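# Unload three sand cores from mould onto plywood

## Task

Remove three sand cores from the mould: the long core with the rounded nose, plus the two upright bladed cores in the mould half on the robot's right side. Set all three down on the plywood boards next to the mould and release them. The remaining two cores must still be standing in the mould afterwards.

## Robot and tools

Robot: two arms, left_arm and right_arm, each with six joints and a parallel gripper. Joint order in every row and every per-joint list: waist, shoulder, elbow, wrist pitch, wrist yaw, wrist roll, then the gripper. Stated joint ranges (rad): waist -2.618 to 3.054, shoulder 0.000 to 3.142, elbow 0.000 to 3.142, wrist pitch -1.571 to 1.571, wrist yaw -1.571 to 1.571, wrist roll -2.094 to 2.094. True ends may differ by up to 0.059 rad either way.

Frames: the scene frame has its origin at table-top height midway between the nominal bases, +z up, +x out over the table, left_arm toward +y. Calibrated bases: left_arm (+0.031, +0.345, 0) m, quat_wxyz (+1.000, 0, 0, +0.008); right_arm (+0.030, -0.335, 0) m, quat_wxyz (+1.000, 0, 0, -0.014). Hand positions, velocities, targets and wrist-camera poses are reported in each arm's own base frame; the table is in the scene frame. end_effector_position sits between the finger pads, roughly 1 cm short of the tips; fingers point along gripper +z and close along its y. Reported hand poses may be off by a few cm, more at long reach.

The row: 14 numbers, all in [-1, 1], always both arms: six joint values then opening for left_arm, then the same seven for right_arm. Joint values are offsets, not poses: they are added to the Joint targets shown at the start of the action (not to the previous row). Scale: 1.0 equals 2.224 rad for waist, shoulder, elbow and 8.485 rad for the three wrist joints. The opening is absolute: +1 fully open, -1 closed; other values send the fingers to where grip_measured reads that number. To leave a gripper unchanged, resend its current command (0 is a real command). Sending 0 for an arm's joints re-commands its current targets.

execute_actions(actions, cameras): actions is a list of up to 15 rows per action; each row is one 1/30 s step and a short list repeats its last row to fill 15 steps. Repeating an offset moves further. A request pushing a joint more than 0.059 rad beyond its range refuses that action for both arms; a malformed first action refuses the whole call. An empty list just reports state and images. cameras: list of names (cam_left_wrist, cam_right_wrist), omitted/null/["all"] for all, [] for none; an unknown name invalidates the call.

move(target, speed, blend, opening_speed, blocking, cameras): target is one 14-number row or a list of up to 15 rows, every row an offset from the same current Joint targets. All joints interpolate together, so the hand curves. speed is rad/s for the joint with farthest to go, 0.01 to 12.57, default 0.5, one value or one per target. blend (rad) rounds corners in a list. opening_speed (0.2 or more, per second on the -1..+1 scale) ramps the fingers; use it to close gently. Paths last at least 0.5 s; over 10 s they stop short. Moves do not avoid obstacles or the other arm. blocking=false returns after about 0.5 s while motion continues. The result adds a move: line such as done, off_target (resting more than 0.035 rad from target), moving, held or fault, and limits=held if steps were withheld. Done does not mean nothing is touched.

wait(seconds 0 to 10): lets time pass holding commands; returns early if a running move ends. stop: brakes the running move; fast moves need room. zoom_image(camera, region [x0, y0, x1, y1] pixels, max 504 by 504) enlarges part of the newest image from cam_left_wrist or cam_right_wrist (896x504 each). finished_scene(scene): ends the current scene irreversibly; pass its number. The goal must hold with the robot let go.

Result lines: Joint positions and Joint velocities per arm (rad, rad/s, then finger-pad gap in m, 0.094 open); "within noise" means still. Joint targets are what the next offsets add to. Tool commands shows present gripper commands. grip_measured uses the opening scale and reads up to about 2.7 mm wide when empty; on a hard part it may read about 3 mm narrower (0.064). grip_effort_nm is motor effort, negative closing, with offset and friction, not pad force. Joint torques include arm weight, are biased and noisy, and joints 1-3 wrap at ±28 N m. "joint command not followed" means the clearance check altered targets; "joint sent to its limit" means a joint was stopped at its end. MOTOR HOT appears at 75 °C; at 90 °C the arm folds and idles; at 100 °C it drops. Avoid long holds, stretched reach, and pushing against unreachable poses.

Motion limits: each target stays within 0.339 rad (big joints) or 2.2 rad (wrist) of the measured angle, and an arm's targets are scaled back if they would put the hand over 200 mm from where it is. A stopped arm keeps pressing; command its targets back past its positions to relieve it. The scene keeps running while you reason.

Avoid: dropping cores or releasing them while moving, slamming or hitting the mould, table or other fixed items, hard pushes, arm-to-arm contact (including one gripper closing on the other's fingers), strain on wrist camera cables, and anything falling or being left off the table. Loose items may occasionally get nudged. Cores may crumble under force, so close slowly and no harder than needed.

Each tool is called after ">>>" by a JSON object that holds its "method" and its "body", one argument or row to a line.

## Session

>>> {"method": "execute_actions", "body": {
  "actions": []
}}

Scene clock: 0.00 s.
left_arm: end_effector_position=(+0.3491, -0.0518, +0.2089) grip_measured=+1.000 grip_effort_nm=n/a end_effector_quat_wxyz=(+0.533, -0.007, +0.816, -0.226) | right_arm: end_effector_position=(+0.3047, +0.0784, +0.1820) grip_measured=+1.000 grip_effort_nm=n/a end_effector_quat_wxyz=(+0.477, +0.034, +0.863, +0.162)
Joint positions: left_arm=[0.064 1.008 0.577 0.059 0.429 -0.249 0.094] | right_arm=[0.21 0.845 0.563 -0.234 -0.068 0.329 0.094]
Joint velocities: within noise
Joint torques (N m): no reading
Heat: left arm: 31 °C; right arm: 32 °C.
Joint targets: left_arm=[0.064 1.000 0.586 0.062 0.431 -0.247] | right_arm=[0.210 0.838 0.575 -0.230 -0.068 0.327]
Tool commands: left_gripper/opening=+1.0 right_gripper/opening=+1.0

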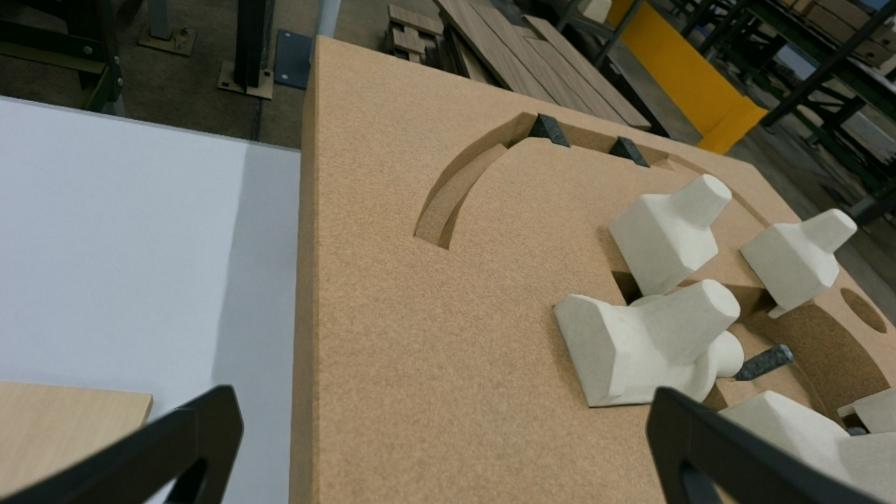

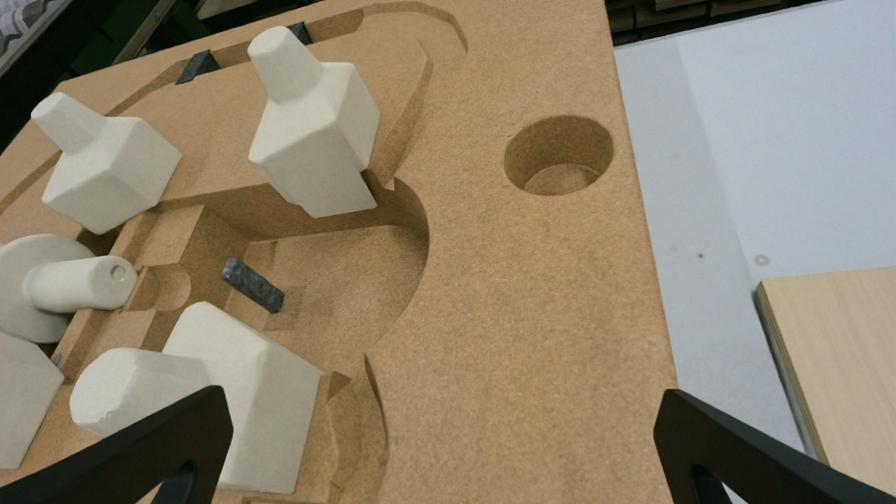

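>>> {"method": "move", "body": {
  "target": [
    [0,0,0.135,-0.035,0,0,1,0,0,0.135,-0.035,0,0,1],
    [-0.2761,0.2986,0.6075,-0.1575,-0.0508,0.0291,1,0.108,0.3714,0.6129,-0.123,0.008,-0.0385,1]
  ],
  "speed": 0.9,
  "blend": 0.05
}}

Scene clock: 9.10 s.
left_arm: end_effector_position=(+0.3379, -0.2072, +0.2911) grip_measured=+1.000 grip_effort_nm=0.027 end_effector_quat_wxyz=(+0.267, +0.259, +0.925, -0.080) | right_arm: end_effector_position=(+0.3588, +0.1739, +0.2866) grip_measured=+1.000 grip_effort_nm=0.022 end_effector_quat_wxyz=(+0.267, -0.210, +0.938, +0.065)
Joint positions: left_arm=[-0.549 1.651 1.912 -1.267 0.009 -0.006 0.094] | right_arm=[0.445 1.661 1.907 -1.262 -0.007 0.007 0.094]
Joint velocities: within noise
Joint torques (N m): left_arm=[-0.06 -5.38 6.95 1.39 -0.08 0.03] | right_arm=[0.29 -6 7.72 0.84 0.05 -0.11]
Heat: left arm: 32 °C; right arm: 34 °C.
Joint targets: left_arm=[-0.550 1.664 1.938 -1.274 0.000 0.001] | right_arm=[0.450 1.664 1.938 -1.274 0.000 0.000]
move: done

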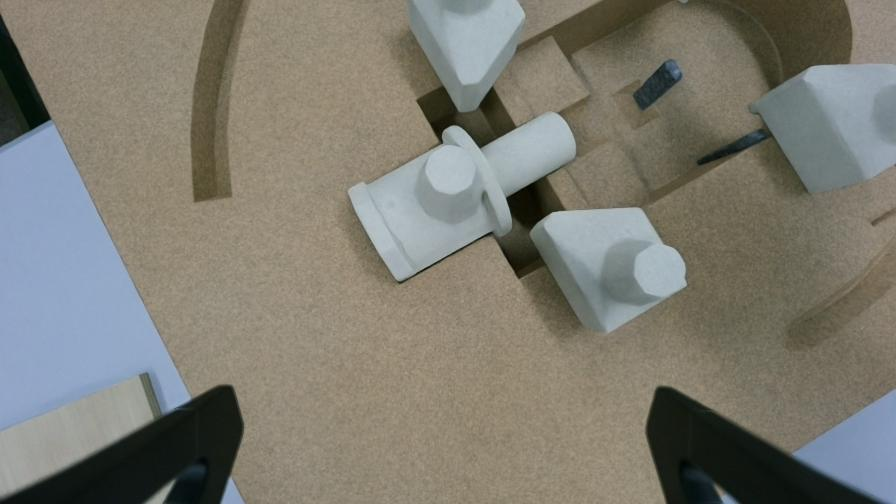

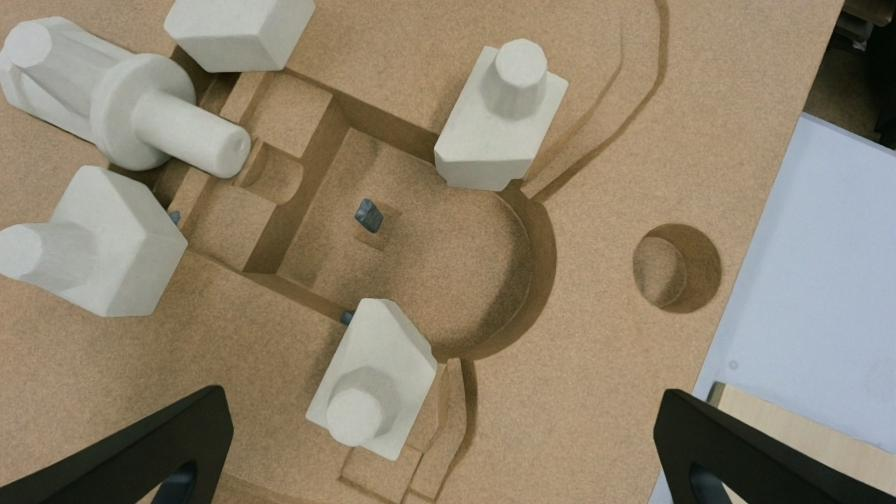

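>>> {"method": "move", "body": {
  "target": [
    [0.0031,0.1724,0.0917,0.0063,0,0,0.25,0.0576,-0.0166,-0.1374,0.0092,0,0,1],
    [0.0031,0.1484,-0.0679,0.0354,0,0,0.25,0.0576,-0.0279,-0.2567,0.0376,0,0,1]
  ],
  "speed": [0.8,0.35],
  "blend": [0.03,0]
}}

Scene clock: 28.20 s.
left_arm: end_effector_position=(+0.4060, -0.2486, +0.1389) grip_measured=+0.252 grip_effort_nm=-0.056 end_effector_quat_wxyz=(+0.183, +0.264, +0.945, -0.056) | right_arm: end_effector_position=(+0.3114, +0.2029, +0.1405) grip_measured=+1.000 grip_effort_nm=0.022 end_effector_quat_wxyz=(+0.160, -0.276, +0.946, +0.049)
Joint positions: left_arm=[-0.548 2.001 1.81 -0.994 0.009 -0.005 0.059] | right_arm=[0.573 1.635 1.376 -0.975 -0.003 0.006 0.094]
Joint velocities: within noise
Joint torques (N m): left_arm=[0.34 -9.91 3.28 1.4 -0.07 0.01] | right_arm=[0.4 -9.11 5 0.8 0.03 -0.1]
Heat: left arm: 33 °C; right arm: 34 °C.
Joint targets: left_arm=[-0.543 1.994 1.786 -0.974 0.000 0.001] | right_arm=[0.578 1.602 1.367 -0.955 0.000 0.000]
move: done

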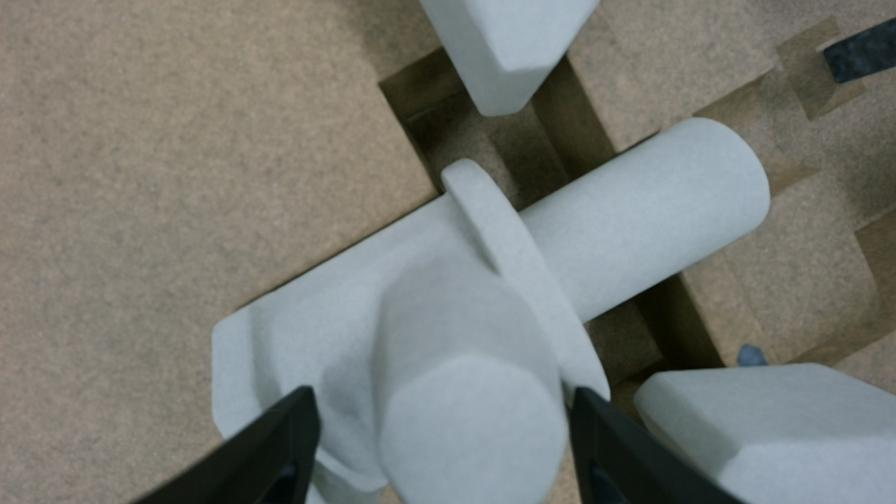

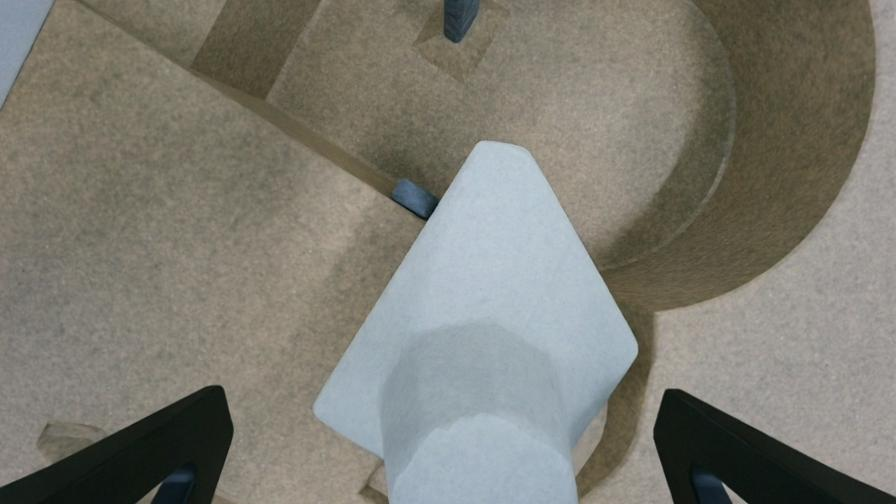

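>>> {"method": "move", "body": {
  "target": [
    [-0.0036,0,0,0,0,0,0.25,-0.0072,0,0.0058,0.0029,0,0,0.9],
    [-0.0036,0,0,0,0,0,-0.55,-0.0072,0,0.0058,0.0029,0,0,-0.55]
  ],
  "speed": 0.3,
  "opening_speed": 1.0
}}

Scene clock: 40.47 s.
left_arm: end_effector_position=(+0.4050, -0.2509, +0.1387) grip_measured=-0.270 grip_effort_nm=-0.999 end_effector_quat_wxyz=(+0.183, +0.267, +0.944, -0.061) | right_arm: end_effector_position=(+0.3182, +0.2032, +0.1495) grip_measured=-0.258 grip_effort_nm=-1.004 end_effector_quat_wxyz=(+0.183, -0.272, +0.943, +0.051)
Joint positions: left_arm=[-0.55 1.999 1.806 -0.989 0.017 -0.003 0.034] | right_arm=[0.569 1.617 1.376 -0.948 0.006 0.006 0.035]
Joint velocities: within noise
Joint torques (N m): left_arm=[-0.03 -9.83 3.56 1.35 -0.14 -0.04] | right_arm=[-0.59 -7.46 6 0.88 -0.06 -0.11]
Heat: left arm: 34 °C; right arm: 37 °C.
Joint targets: left_arm=[-0.552 1.994 1.787 -0.973 0.000 0.001] | right_arm=[0.562 1.602 1.380 -0.930 0.000 0.000]
move: done

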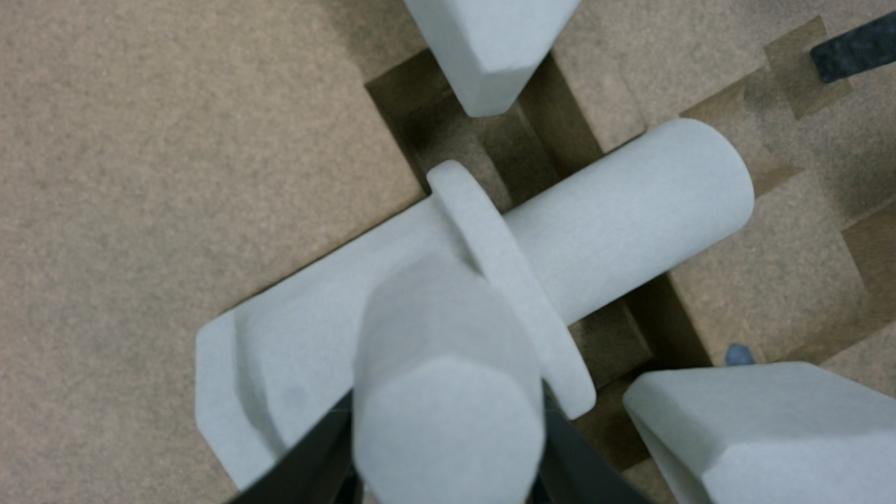

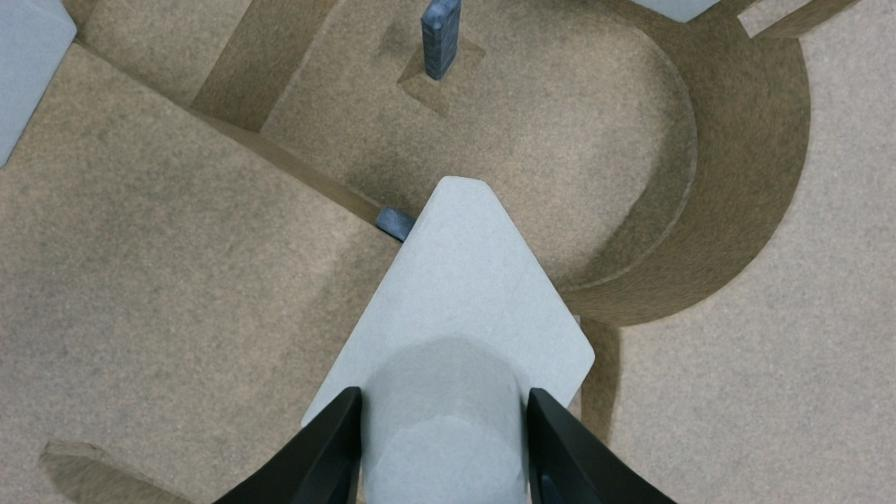

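>>> {"method": "move", "body": {
  "target": [
    [0,0.0117,0.1228,-0.0256,0,0,-0.55,0,-0.0324,0.0899,-0.0306,0,0,-0.55],
    [0,0.0162,0.2262,-0.0503,0,0,-0.55,0,0.0306,0.2248,-0.0471,0,0,-0.55],
    [0,-0.0423,0.2352,-0.0609,0,0,-0.55,-0.3651,0.0306,0.2248,-0.0471,0,0,-0.55],
    [0.491,-0.2896,-0.183,-0.0126,0,0,-0.55,-0.3651,0.0306,0.2248,-0.0471,0,0,-0.55]
  ],
  "speed": [0.25,0.3,0.6,0.7],
  "blend": [0.04,0.04,0.06,0]
}}

Scene clock: 61.37 s.
left_arm: end_effector_position=(+0.2708, +0.1649, +0.1966) grip_measured=-0.282 grip_effort_nm=-1.004 end_effector_quat_wxyz=(+0.182, -0.264, +0.946, +0.053) | right_arm: end_effector_position=(+0.3593, -0.0923, +0.2441) grip_measured=-0.262 grip_effort_nm=-1.009 end_effector_quat_wxyz=(+0.182, +0.126, +0.975, -0.024)
Joint positions: left_arm=[0.54 1.407 1.367 -1.15 -0.007 -0.003 0.034] | right_arm=[-0.253 1.677 1.831 -1.356 0.002 0.004 0.035]
Joint velocities: within noise
Joint torques (N m): left_arm=[0.12 -8.79 6.04 1.93 0.09 -0.03] | right_arm=[0.23 -6.84 9.18 0.93 -0.03 -0.09]
Heat: left arm: 38 °C; right arm: 36 °C.
Joint targets: left_arm=[0.541 1.350 1.379 -1.080 0.000 0.000] | right_arm=[-0.250 1.670 1.881 -1.330 0.000 0.000]
move: off_target (left_arm, right_arm); left_arm: the wrist pitch is farthest, 0.071 rad from its target; right_arm: the elbow is farthest, 0.049 rad from its target

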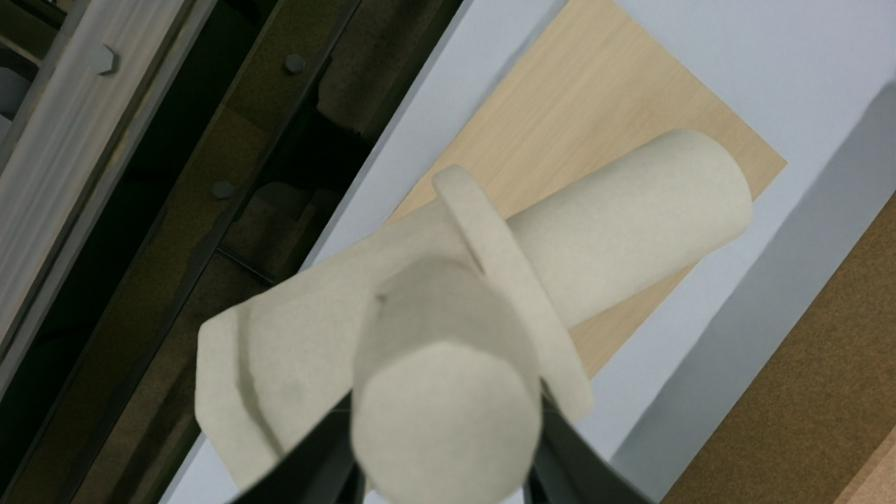

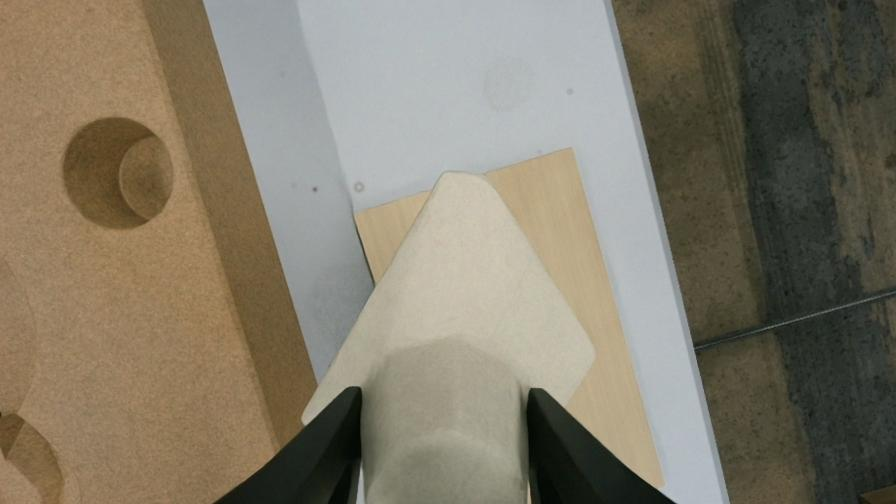

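>>> {"method": "move", "body": {
  "target": [-0.0611,0.0135,-0.12,0.0359,0,0,-0.55,-0.0764,-0.3327,-0.6974,0.1921,0,-0.0589,-0.55],
  "speed": 0.7
}}

Scene clock: 97.30 s.
left_arm: end_effector_position=(+0.3002, +0.1335, +0.1328) grip_measured=-0.282 grip_effort_nm=-1.004 end_effector_quat_wxyz=(+0.199, -0.203, +0.958, +0.044) | right_arm: end_effector_position=(+0.2963, -0.1290, +0.1196) grip_measured=-0.262 grip_effort_nm=-1.004 end_effector_quat_wxyz=(+0.466, -0.035, +0.854, -0.229)
Joint positions: left_arm=[0.412 1.406 1.101 -0.854 -0.006 -0.003 0.034] | right_arm=[-0.413 0.963 0.315 0.168 0.002 -0.497 0.035]
Joint velocities: within noise
Joint torques (N m): left_arm=[-0.59 -6.53 6.16 2.07 0.09 -0.01] | right_arm=[-0.66 -4.29 7.08 2.71 -0.03 -0.07]
Heat: left arm: 34 °C; right arm: 39 °C.
Joint targets: left_arm=[0.405 1.380 1.113 -0.776 0.000 0.000] | right_arm=[-0.420 0.930 0.329 0.300 0.000 -0.500]
move: off_target (left_arm, right_arm); left_arm: the wrist pitch is farthest, 0.079 rad from its target; right_arm: the wrist pitch is farthest, 0.132 rad from its target

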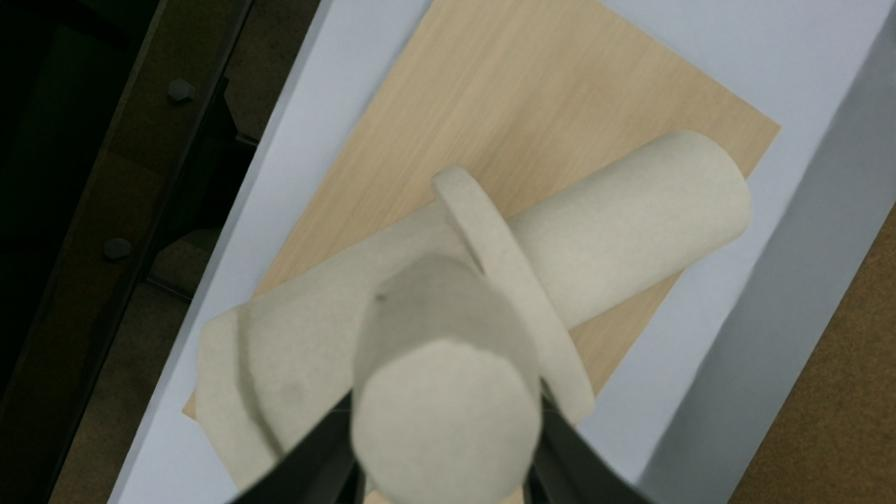

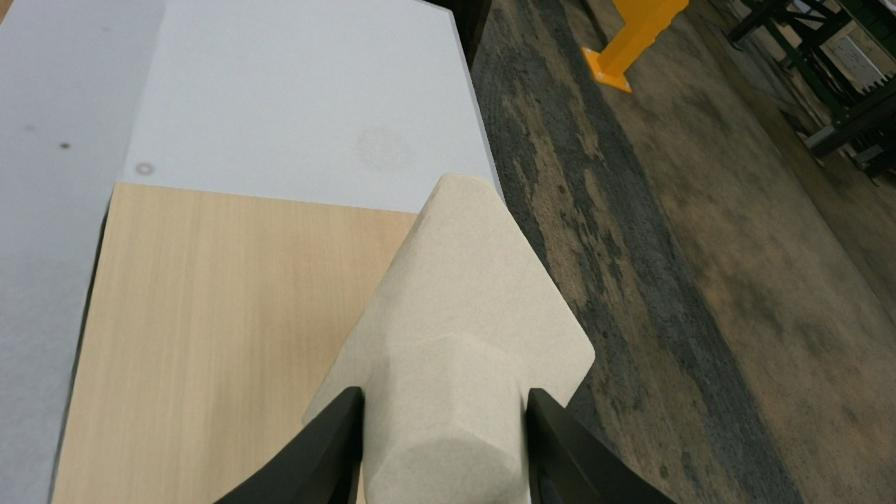

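>>> {"method": "move", "body": {
  "target": [0,0,-0.036,0.0094,0,0,-0.55,0,0.1079,-0.0737,0.0519,0,0,-0.55],
  "speed": 0.15
}}

Scene clock: 110.67 s.
left_arm: end_effector_position=(+0.2981, +0.1326, +0.1129) grip_measured=-0.282 grip_effort_nm=-0.999 end_effector_quat_wxyz=(+0.199, -0.203, +0.958, +0.044) | right_arm: end_effector_position=(+0.3007, -0.1309, +0.0844) grip_measured=-0.262 grip_effort_nm=-1.004 end_effector_quat_wxyz=(+0.490, -0.036, +0.836, -0.242)
Joint positions: left_arm=[0.412 1.406 1.021 -0.775 -0.006 -0.003 0.034] | right_arm=[-0.413 1.178 0.158 0.606 0.002 -0.501 0.035]
Joint velocities: within noise
Joint torques (N m): left_arm=[-0.59 -6.61 6.09 2.06 0.1 -0.02] | right_arm=[-0.66 -2.85 5.48 2.77 -0.03 -0.02]
Heat: left arm: 35 °C; right arm: 43 °C.
Joint targets: left_arm=[0.405 1.380 1.032 -0.696 0.000 0.000] | right_arm=[-0.420 1.170 0.165 0.740 0.000 -0.500]
move: off_target (left_arm, right_arm); left_arm: the wrist pitch is farthest, 0.079 rad from its target; right_arm: the wrist pitch is farthest, 0.134 rad from its target

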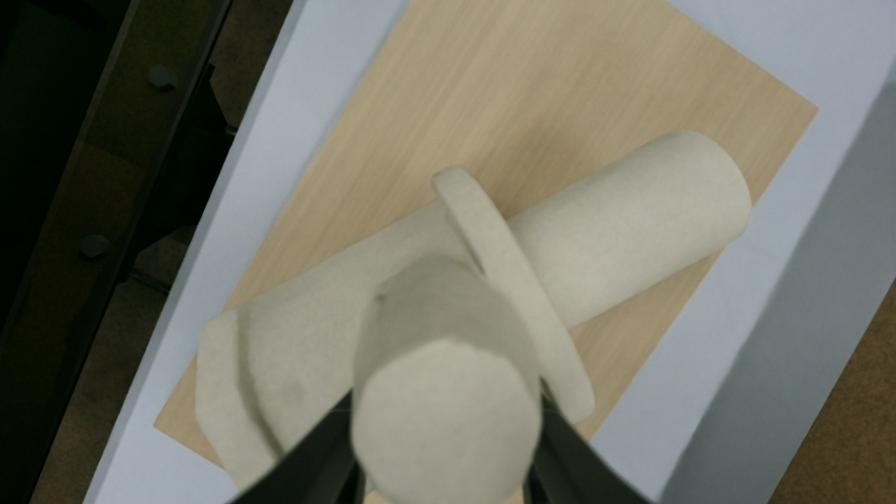

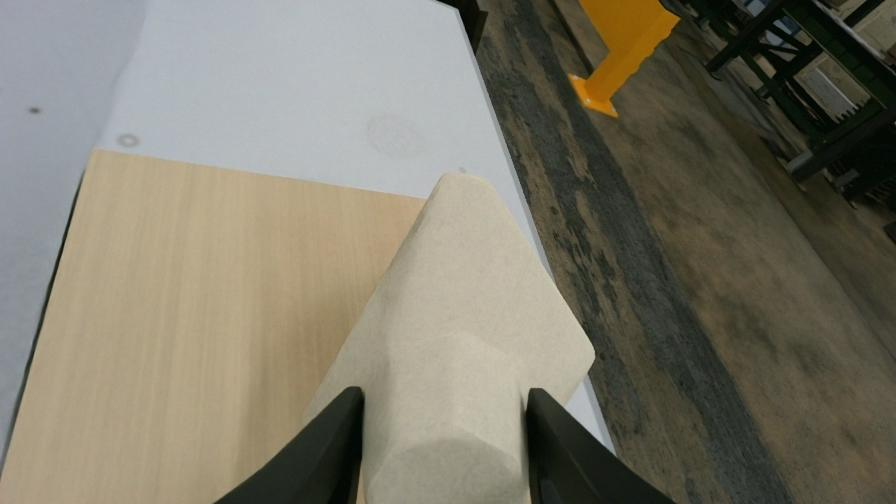

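>>> {"method": "move", "body": {
  "target": [
    [0,0,-0.009,0.0023,0,0,-0.55,0.036,0,0,0,0,0,-0.55],
    [0,0,-0.009,0.0023,0,0,0.25,0.036,0,0,0,0,0,-0.55],
    [0,0,-0.009,0.0023,0,0,0.25,0.036,0.1079,-0.027,0.0412,0,0,-0.55]
  ],
  "speed": [0.1,0.1,0.15],
  "opening_speed": 0.5
}}

Scene clock: 124.27 s.
left_arm: end_effector_position=(+0.3103, +0.1379, +0.1146) grip_measured=+0.248 grip_effort_nm=0.125 end_effector_quat_wxyz=(+0.229, -0.201, +0.951, +0.050) | right_arm: end_effector_position=(+0.3174, -0.1144, +0.0782) grip_measured=-0.262 grip_effort_nm=-0.999 end_effector_quat_wxyz=(+0.531, -0.062, +0.810, -0.242)
Joint positions: left_arm=[0.412 1.406 1.001 -0.693 -0.006 -0.003 0.059] | right_arm=[-0.347 1.413 0.104 0.984 0.003 -0.502 0.035]
Joint velocities: within noise
Joint torques (N m): left_arm=[-0.54 -6.65 6.11 1.5 0.09 -0.02] | right_arm=[0.58 -3.15 4 2.54 -0.04 -0.01]
Heat: left arm: 36 °C; right arm: 46 °C.
Joint targets: left_arm=[0.405 1.380 1.013 -0.676 0.000 0.000] | right_arm=[-0.340 1.410 0.105 1.090 0.000 -0.500]
move: off_target (right_arm); target 2's new numbers were sent with left_arm's wrist pitch 0.080 rad from that target; right_arm: the wrist pitch is farthest, 0.105 rad from its target

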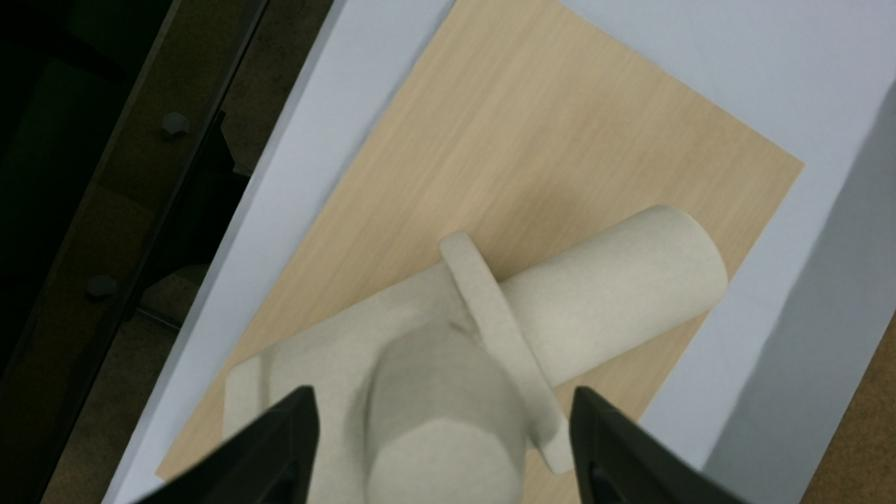

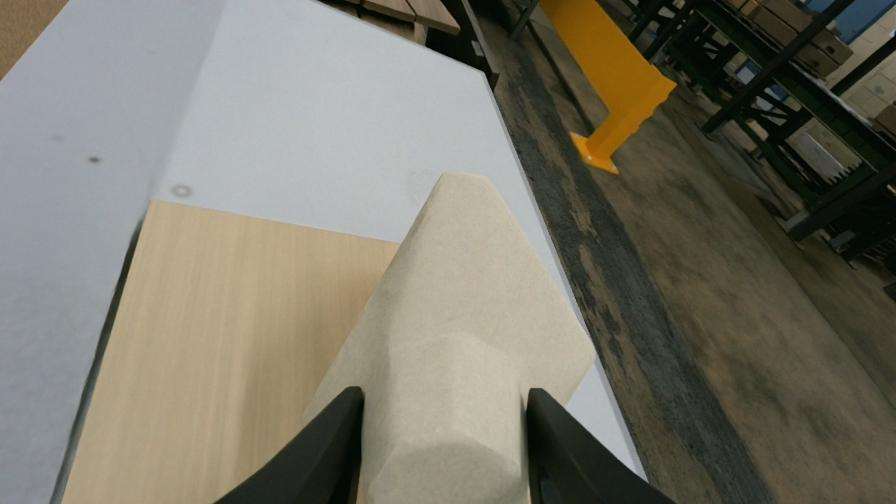

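>>> {"method": "move", "body": {
  "target": [
    [0,0,0.157,-0.041,0,0,0.25,0,0,0,0,0,0,-0.55],
    [-0.63,-0.3404,-0.3611,0.1519,0,0,0.25,0,0,0,0,0,0,-0.55]
  ],
  "speed": [0.4,0.9],
  "blend": [0.05,0],
  "cameras": ["cam_left_wrist"]
}}

>>> {"method": "zoom_image", "body": {
  "camera": "cam_left_wrist",
  "region": [480, 180, 680, 380]
}}

Scene clock: 133.70 s.
left_arm: end_effector_position=(+0.1675, -0.2522, +0.2744) grip_measured=+0.248 grip_effort_nm=0.120 end_effector_quat_wxyz=(+0.674, +0.304, +0.567, -0.364) | right_arm: end_effector_position=(+0.3174, -0.1144, +0.0783) grip_measured=-0.262 grip_effort_nm=-1.009 end_effector_quat_wxyz=(+0.531, -0.062, +0.810, -0.242)
Joint positions: left_arm=[-0.989 0.635 0.219 0.591 -0.002 -0.003 0.059] | right_arm=[-0.347 1.413 0.104 0.985 0.003 -0.502 0.035]
Joint velocities: within noise
Joint torques (N m): left_arm=[-0.51 -0.68 5.11 2.39 0.03 0] | right_arm=[0.61 -3.15 4.05 2.52 -0.04 -0.01]
Heat: left arm: 36 °C; right arm: 48 °C.
Joint targets: left_arm=[-0.997 0.623 0.209 0.612 0.000 0.000] | right_arm=[-0.340 1.410 0.105 1.090 0.000 -0.500]
move: off_target (right_arm); right_arm: the wrist pitch is farthest, 0.105 rad from its target
Images, in order (width x height): cam_left_wrist 896x504.

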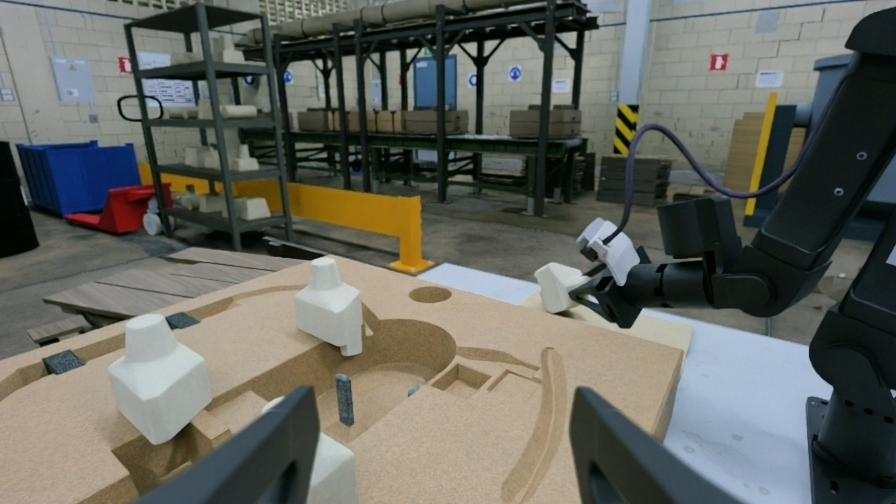

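Scaled by 2.520.

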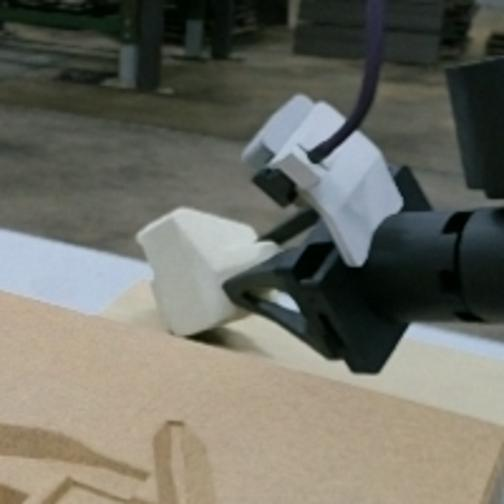

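>>> {"method": "move", "body": {
  "target": [
    [0,0,0,0,0,0,0.25,0,0.0495,-0.0067,0.013,0,0,-0.55],
    [0,0,0,0,0,0,0.25,0,0.0495,-0.0067,0.013,0,0,-0.25],
    [0,0,0,0,0,0,0.25,0,0.0495,-0.0067,0.013,0,0,-0.22],
    [0,0,0,0,0,0,0.25,0,0.0495,-0.0067,0.013,0,0,0.1]
  ],
  "speed": 0.15,
  "opening_speed": 0.25
}}

>>> {"method": "zoom_image", "body": {
  "camera": "cam_left_wrist",
  "region": [480, 180, 680, 380]
}}

Scene clock: 142.33 s.
left_arm: end_effector_position=(+0.1675, -0.2522, +0.2748) grip_measured=+0.248 grip_effort_nm=0.125 end_effector_quat_wxyz=(+0.674, +0.303, +0.566, -0.364) | right_arm: end_effector_position=(+0.3208, -0.1151, +0.0750) grip_measured=+0.097 grip_effort_nm=0.178 end_effector_quat_wxyz=(+0.540, -0.065, +0.802, -0.247)
Joint positions: left_arm=[-0.989 0.635 0.219 0.592 -0.002 -0.003 0.059] | right_arm=[-0.346 1.517 0.094 1.124 0.002 -0.509 0.052]
Joint velocities: within noise
Joint torques (N m): left_arm=[-0.54 -0.72 5.11 2.35 0.05 -0.01] | right_arm=[0.51 -3.02 3.12 2.25 -0.04 0.06]
Heat: left arm: 37 °C; right arm: 48 °C.
Joint targets: left_arm=[-0.997 0.623 0.209 0.613 0.000 0.000] | right_arm=[-0.340 1.520 0.090 1.200 0.000 -0.500]
move: off_target (right_arm); target 2's new numbers were sent with right_arm's wrist pitch 0.079 rad from that target; target 3's new numbers were sent with right_arm's wrist pitch 0.079 rad from that target; target 4's new numbers were sent with right_arm's wrist pitch 0.079 rad from that target; right_arm: the wrist pitch is farthest, 0.076 rad from its target

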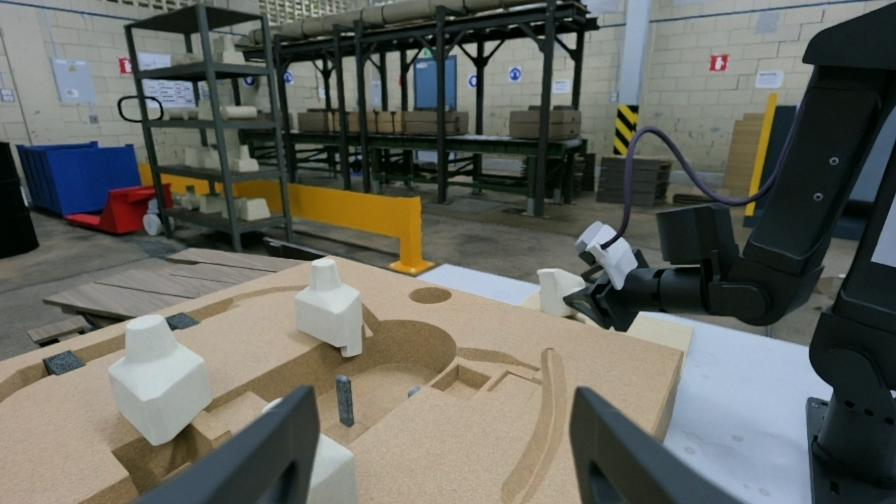

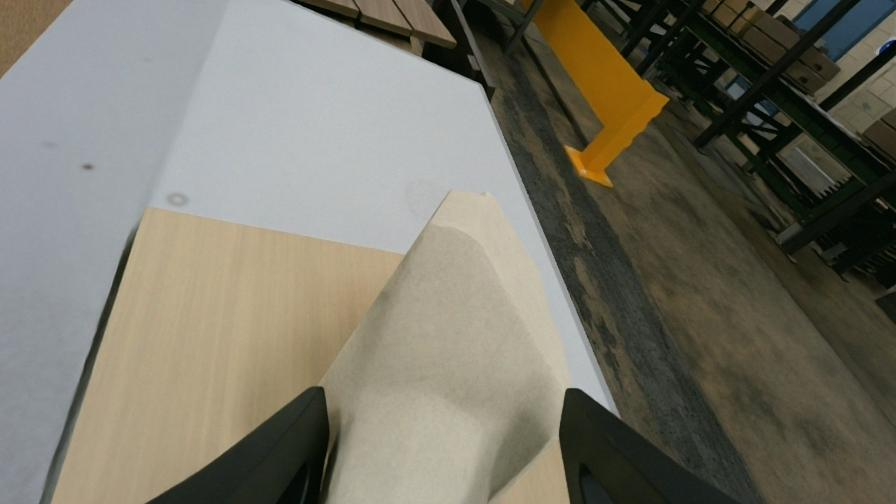

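Scaled by 2.520.

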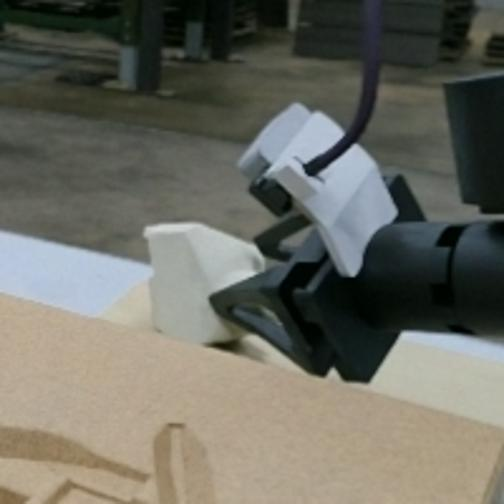

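>>> {"method": "move", "body": {
  "target": [
    [0,0,0,0,0,0,0.25,0,0,0,0,0,0.0589,0.45],
    [0,0,0,0,0,0,0.25,0,-0.237,0.11,-0.1,0,0.0589,0.45],
    [0,0,0,0,0,0,0.25,0,-0.05,0.65,-0.25,0,0.0589,0.45]
  ],
  "speed": [0.4,0.4,0.8],
  "blend": [0,0.1,0],
  "opening_speed": 0.6
}}

Scene clock: 152.17 s.
left_arm: end_effector_position=(+0.1675, -0.2522, +0.2748) grip_measured=+0.248 grip_effort_nm=0.115 end_effector_quat_wxyz=(+0.674, +0.303, +0.566, -0.364) | right_arm: end_effector_position=(+0.3640, -0.1299, +0.2823) grip_measured=+0.447 grip_effort_nm=0.183 end_effector_quat_wxyz=(+0.366, +0.156, +0.915, -0.065)
Joint positions: left_arm=[-0.989 0.635 0.219 0.592 -0.002 -0.003 0.059] | right_arm=[-0.345 1.404 1.506 -0.912 0 -0.007 0.068]
Joint velocities: within noise
Joint torques (N m): left_arm=[-0.5 -0.72 5.12 2.36 0.04 0] | right_arm=[0.39 -4.18 8.14 1.1 -0.02 0.03]
Heat: left arm: 39 °C; right arm: 46 °C.
Joint targets: left_arm=[-0.997 0.623 0.209 0.613 0.000 0.000] | right_arm=[-0.340 1.409 1.536 -0.921 0.000 0.000]
move: done

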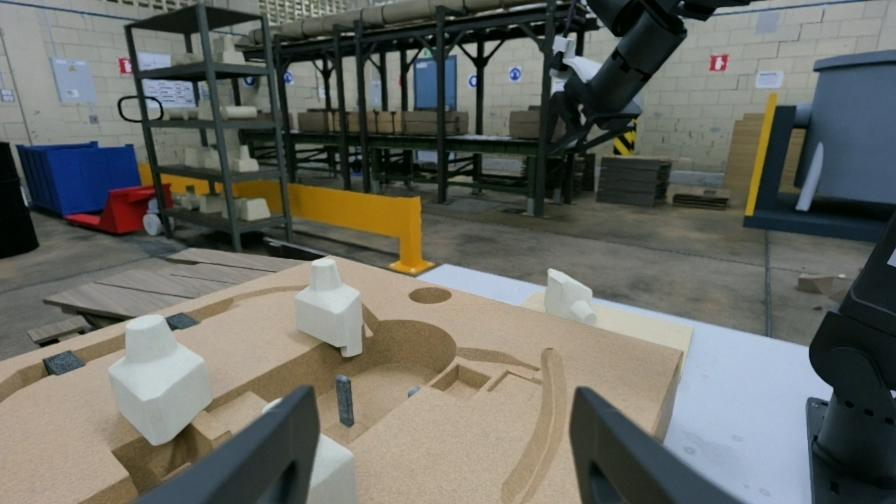

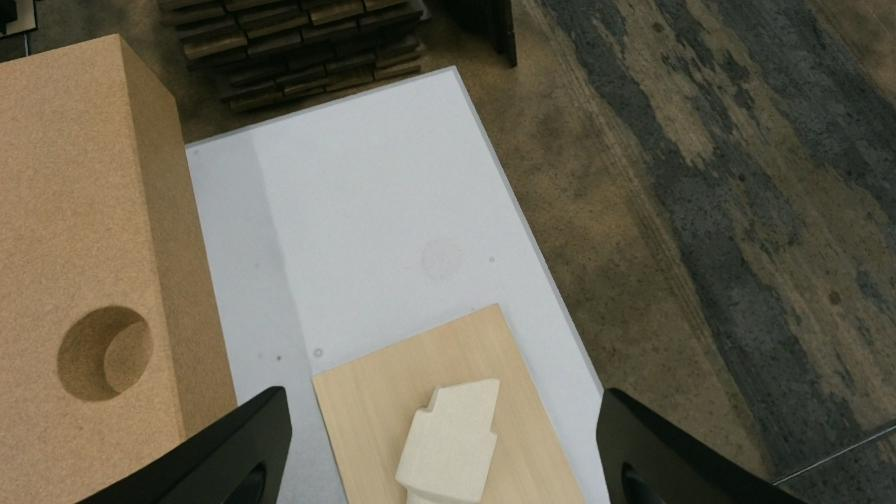

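>>> {"method": "move", "body": {
  "target": [
    [0,0,0,0,0,0,0.25,0.3251,0,0,0,0,0,0.7],
    [0,0,0,0,0,0,0.25,0.3251,0.1174,-0.1263,0.0944,0,0,0.7],
    [0,0,0,0,0,0,0.25,0.3251,0.2005,-0.1016,0.1085,0,0,0.7]
  ],
  "speed": [0.8,0.8,0.25],
  "blend": [0.1,0.02,0]
}}

Scene clock: 193.30 s.
left_arm: end_effector_position=(+0.1675, -0.2522, +0.2748) grip_measured=+0.248 grip_effort_nm=0.120 end_effector_quat_wxyz=(+0.674, +0.303, +0.566, -0.364) | right_arm: end_effector_position=(+0.4987, +0.1997, +0.1479) grip_measured=+0.697 grip_effort_nm=0.178 end_effector_quat_wxyz=(+0.457, -0.169, +0.869, +0.086)
Joint positions: left_arm=[-0.989 0.635 0.219 0.592 -0.002 -0.003 0.059] | right_arm=[0.379 1.849 1.276 -0.031 0 -0.005 0.08]
Joint velocities: within noise
Joint torques (N m): left_arm=[-0.51 -0.68 5.16 2.37 0.04 -0.01] | right_arm=[0.34 -8.06 8.75 1.67 0 0.02]
Heat: left arm: 42 °C; right arm: 41 °C.
Joint targets: left_arm=[-0.997 0.623 0.209 0.612 0.000 0.000] | right_arm=[0.383 1.855 1.310 0.000 0.000 0.000]
move: done

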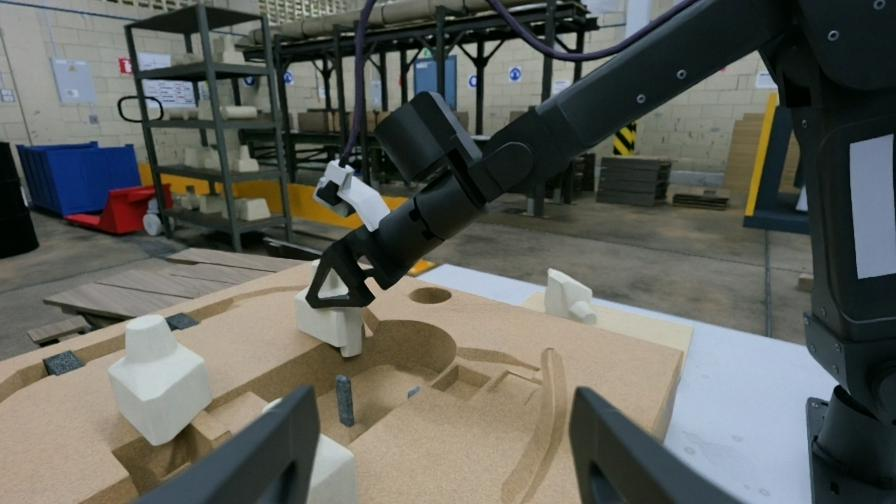

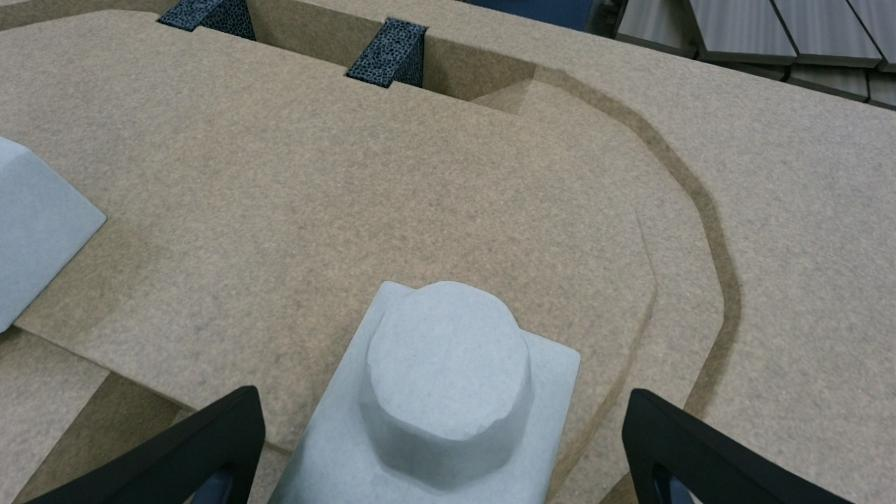

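>>> {"method": "move", "body": {
  "target": [
    [0,0,0,0,0,0,0.25,0,0,0,0,0,0,-0.55],
    [0,0,0,0,0,0,0.25,0,-0.0202,0.0742,-0.02,0,0,-0.55],
    [0,0,0,0,0,0,0.25,0,-0.1326,0.045,-0.0389,0,0,-0.55],
    [0,0,0,0,0,0,0.25,-0.1272,-0.1866,0.1439,-0.1414,0,0,-0.55],
    [0,0,0,0,0,0,0.25,-0.397,-0.1866,0.0764,-0.1721,0,0,-0.55]
  ],
  "speed": [0.2,0.2,0.35,0.8,0.8],
  "blend": [0,0.04,0.06,0.1,0],
  "opening_speed": 1.0
}}

>>> {"method": "zoom_image", "body": {
  "camera": "cam_left_wrist",
  "region": [530, 130, 780, 380]
}}

Scene clock: 212.27 s.
left_arm: end_effector_position=(+0.1675, -0.2522, +0.2748) grip_measured=+0.248 grip_effort_nm=0.120 end_effector_quat_wxyz=(+0.674, +0.303, +0.566, -0.364) | right_arm: end_effector_position=(+0.2386, -0.1296, +0.1937) grip_measured=-0.279 grip_effort_nm=-1.004 end_effector_quat_wxyz=(+0.061, +0.248, +0.967, -0.018)
Joint positions: left_arm=[-0.989 0.635 0.219 0.592 -0.002 -0.003 0.059] | right_arm=[-0.498 1.476 1.48 -1.447 0.004 0.004 0.034]
Joint velocities: within noise
Joint torques (N m): left_arm=[-0.58 -0.68 5.18 2.36 0.05 -0.02] | right_arm=[-0.2 -7.6 5.12 0.19 -0.04 -0.09]
Heat: left arm: 43 °C; right arm: 43 °C.
Joint targets: left_arm=[-0.997 0.623 0.209 0.612 0.000 0.000] | right_arm=[-0.500 1.440 1.480 -1.460 0.000 0.000]
move: off_target (right_arm); right_arm: the shoulder is farthest, 0.036 rad from its target

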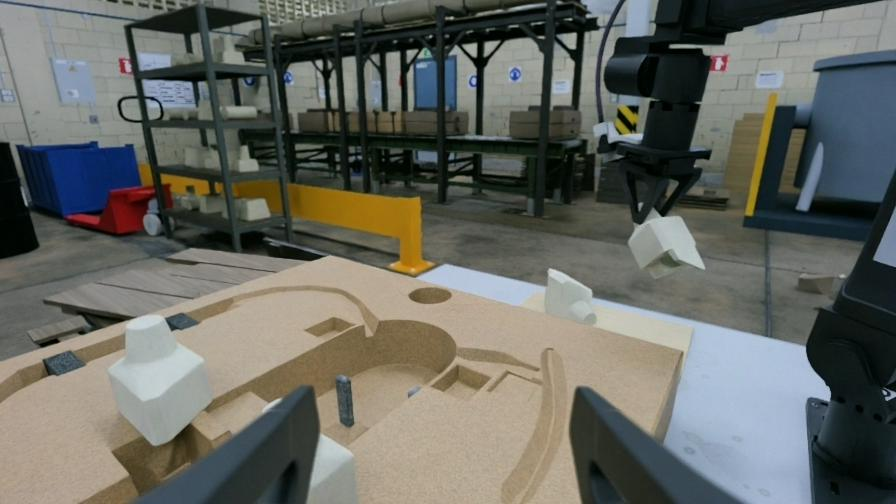

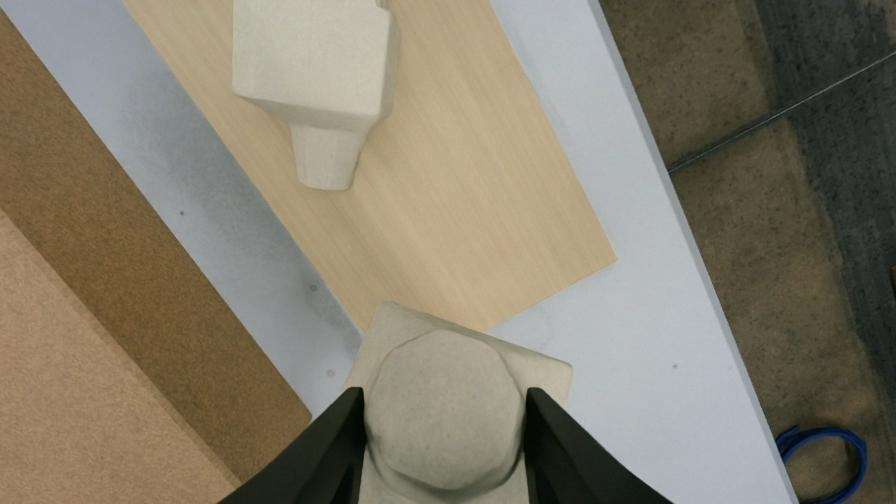

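Scaled by 2.016.

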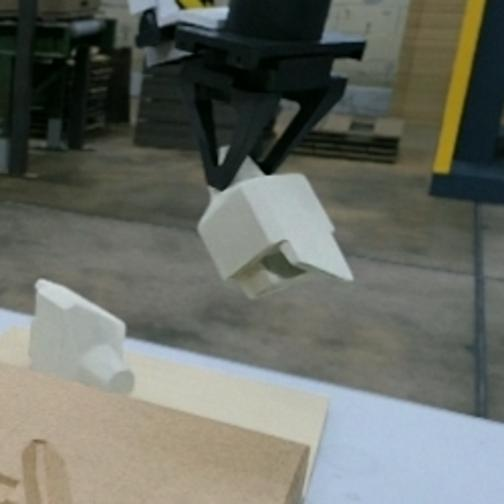

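>>> {"method": "move", "body": {
  "target": [0,0,0,0,0,0,0.25,0,0.0989,-0.045,0.0141,0,0,-0.55],
  "speed": 0.25
}}

>>> {"method": "zoom_image", "body": {
  "camera": "cam_left_wrist",
  "region": [530, 180, 730, 380]
}}

Scene clock: 222.63 s.
left_arm: end_effector_position=(+0.1675, -0.2522, +0.2748) grip_measured=+0.248 grip_effort_nm=0.115 end_effector_quat_wxyz=(+0.674, +0.303, +0.566, -0.364) | right_arm: end_effector_position=(+0.2484, -0.1349, +0.1197) grip_measured=-0.280 grip_effort_nm=-1.004 end_effector_quat_wxyz=(-0.028, +0.248, +0.968, +0.005)
Joint positions: left_arm=[-0.989 0.635 0.219 0.592 -0.002 -0.003 0.059] | right_arm=[-0.498 1.665 1.379 -1.341 0.004 0.004 0.034]
Joint velocities: within noise
Joint torques (N m): left_arm=[-0.49 -0.69 5.18 2.35 0.08 -0.01] | right_arm=[-0.2 -6.45 5.07 -0.01 -0.05 -0.08]
Heat: left arm: 43 °C; right arm: 41 °C.
Joint targets: left_arm=[-0.997 0.623 0.209 0.612 0.000 0.000] | right_arm=[-0.500 1.660 1.380 -1.341 0.000 0.000]
move: done

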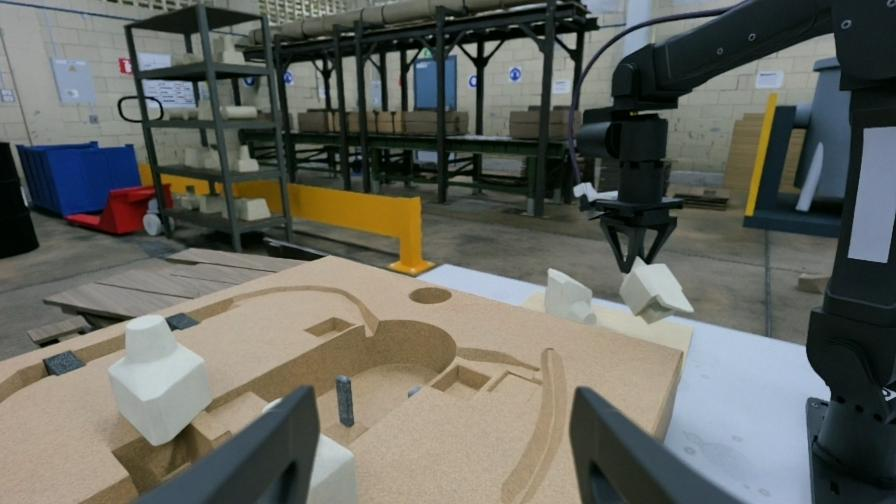

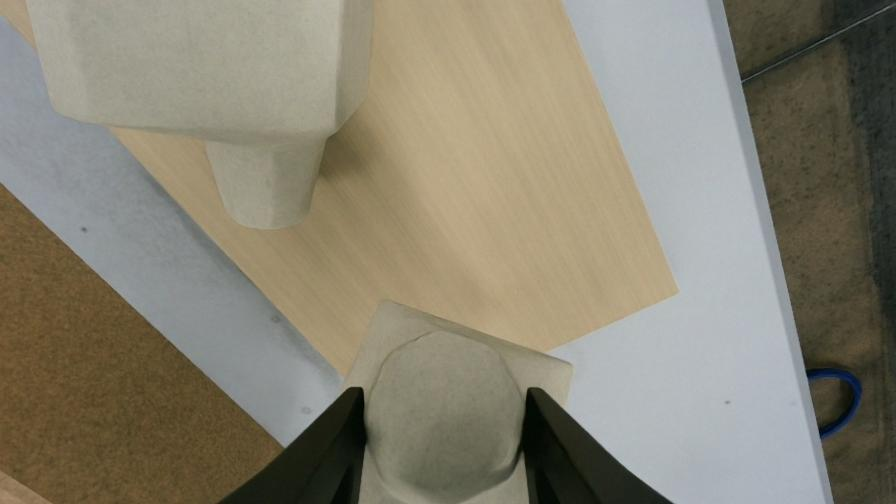

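Scaled by 2.520.

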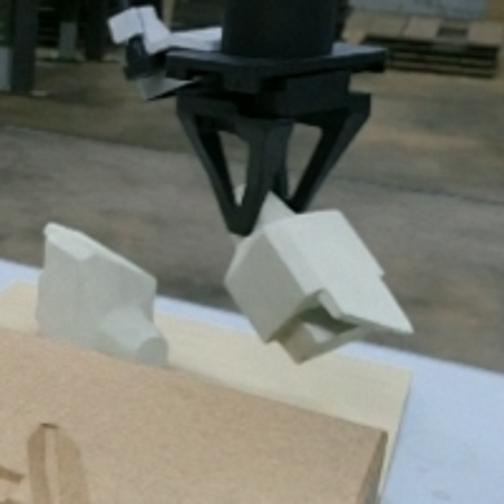

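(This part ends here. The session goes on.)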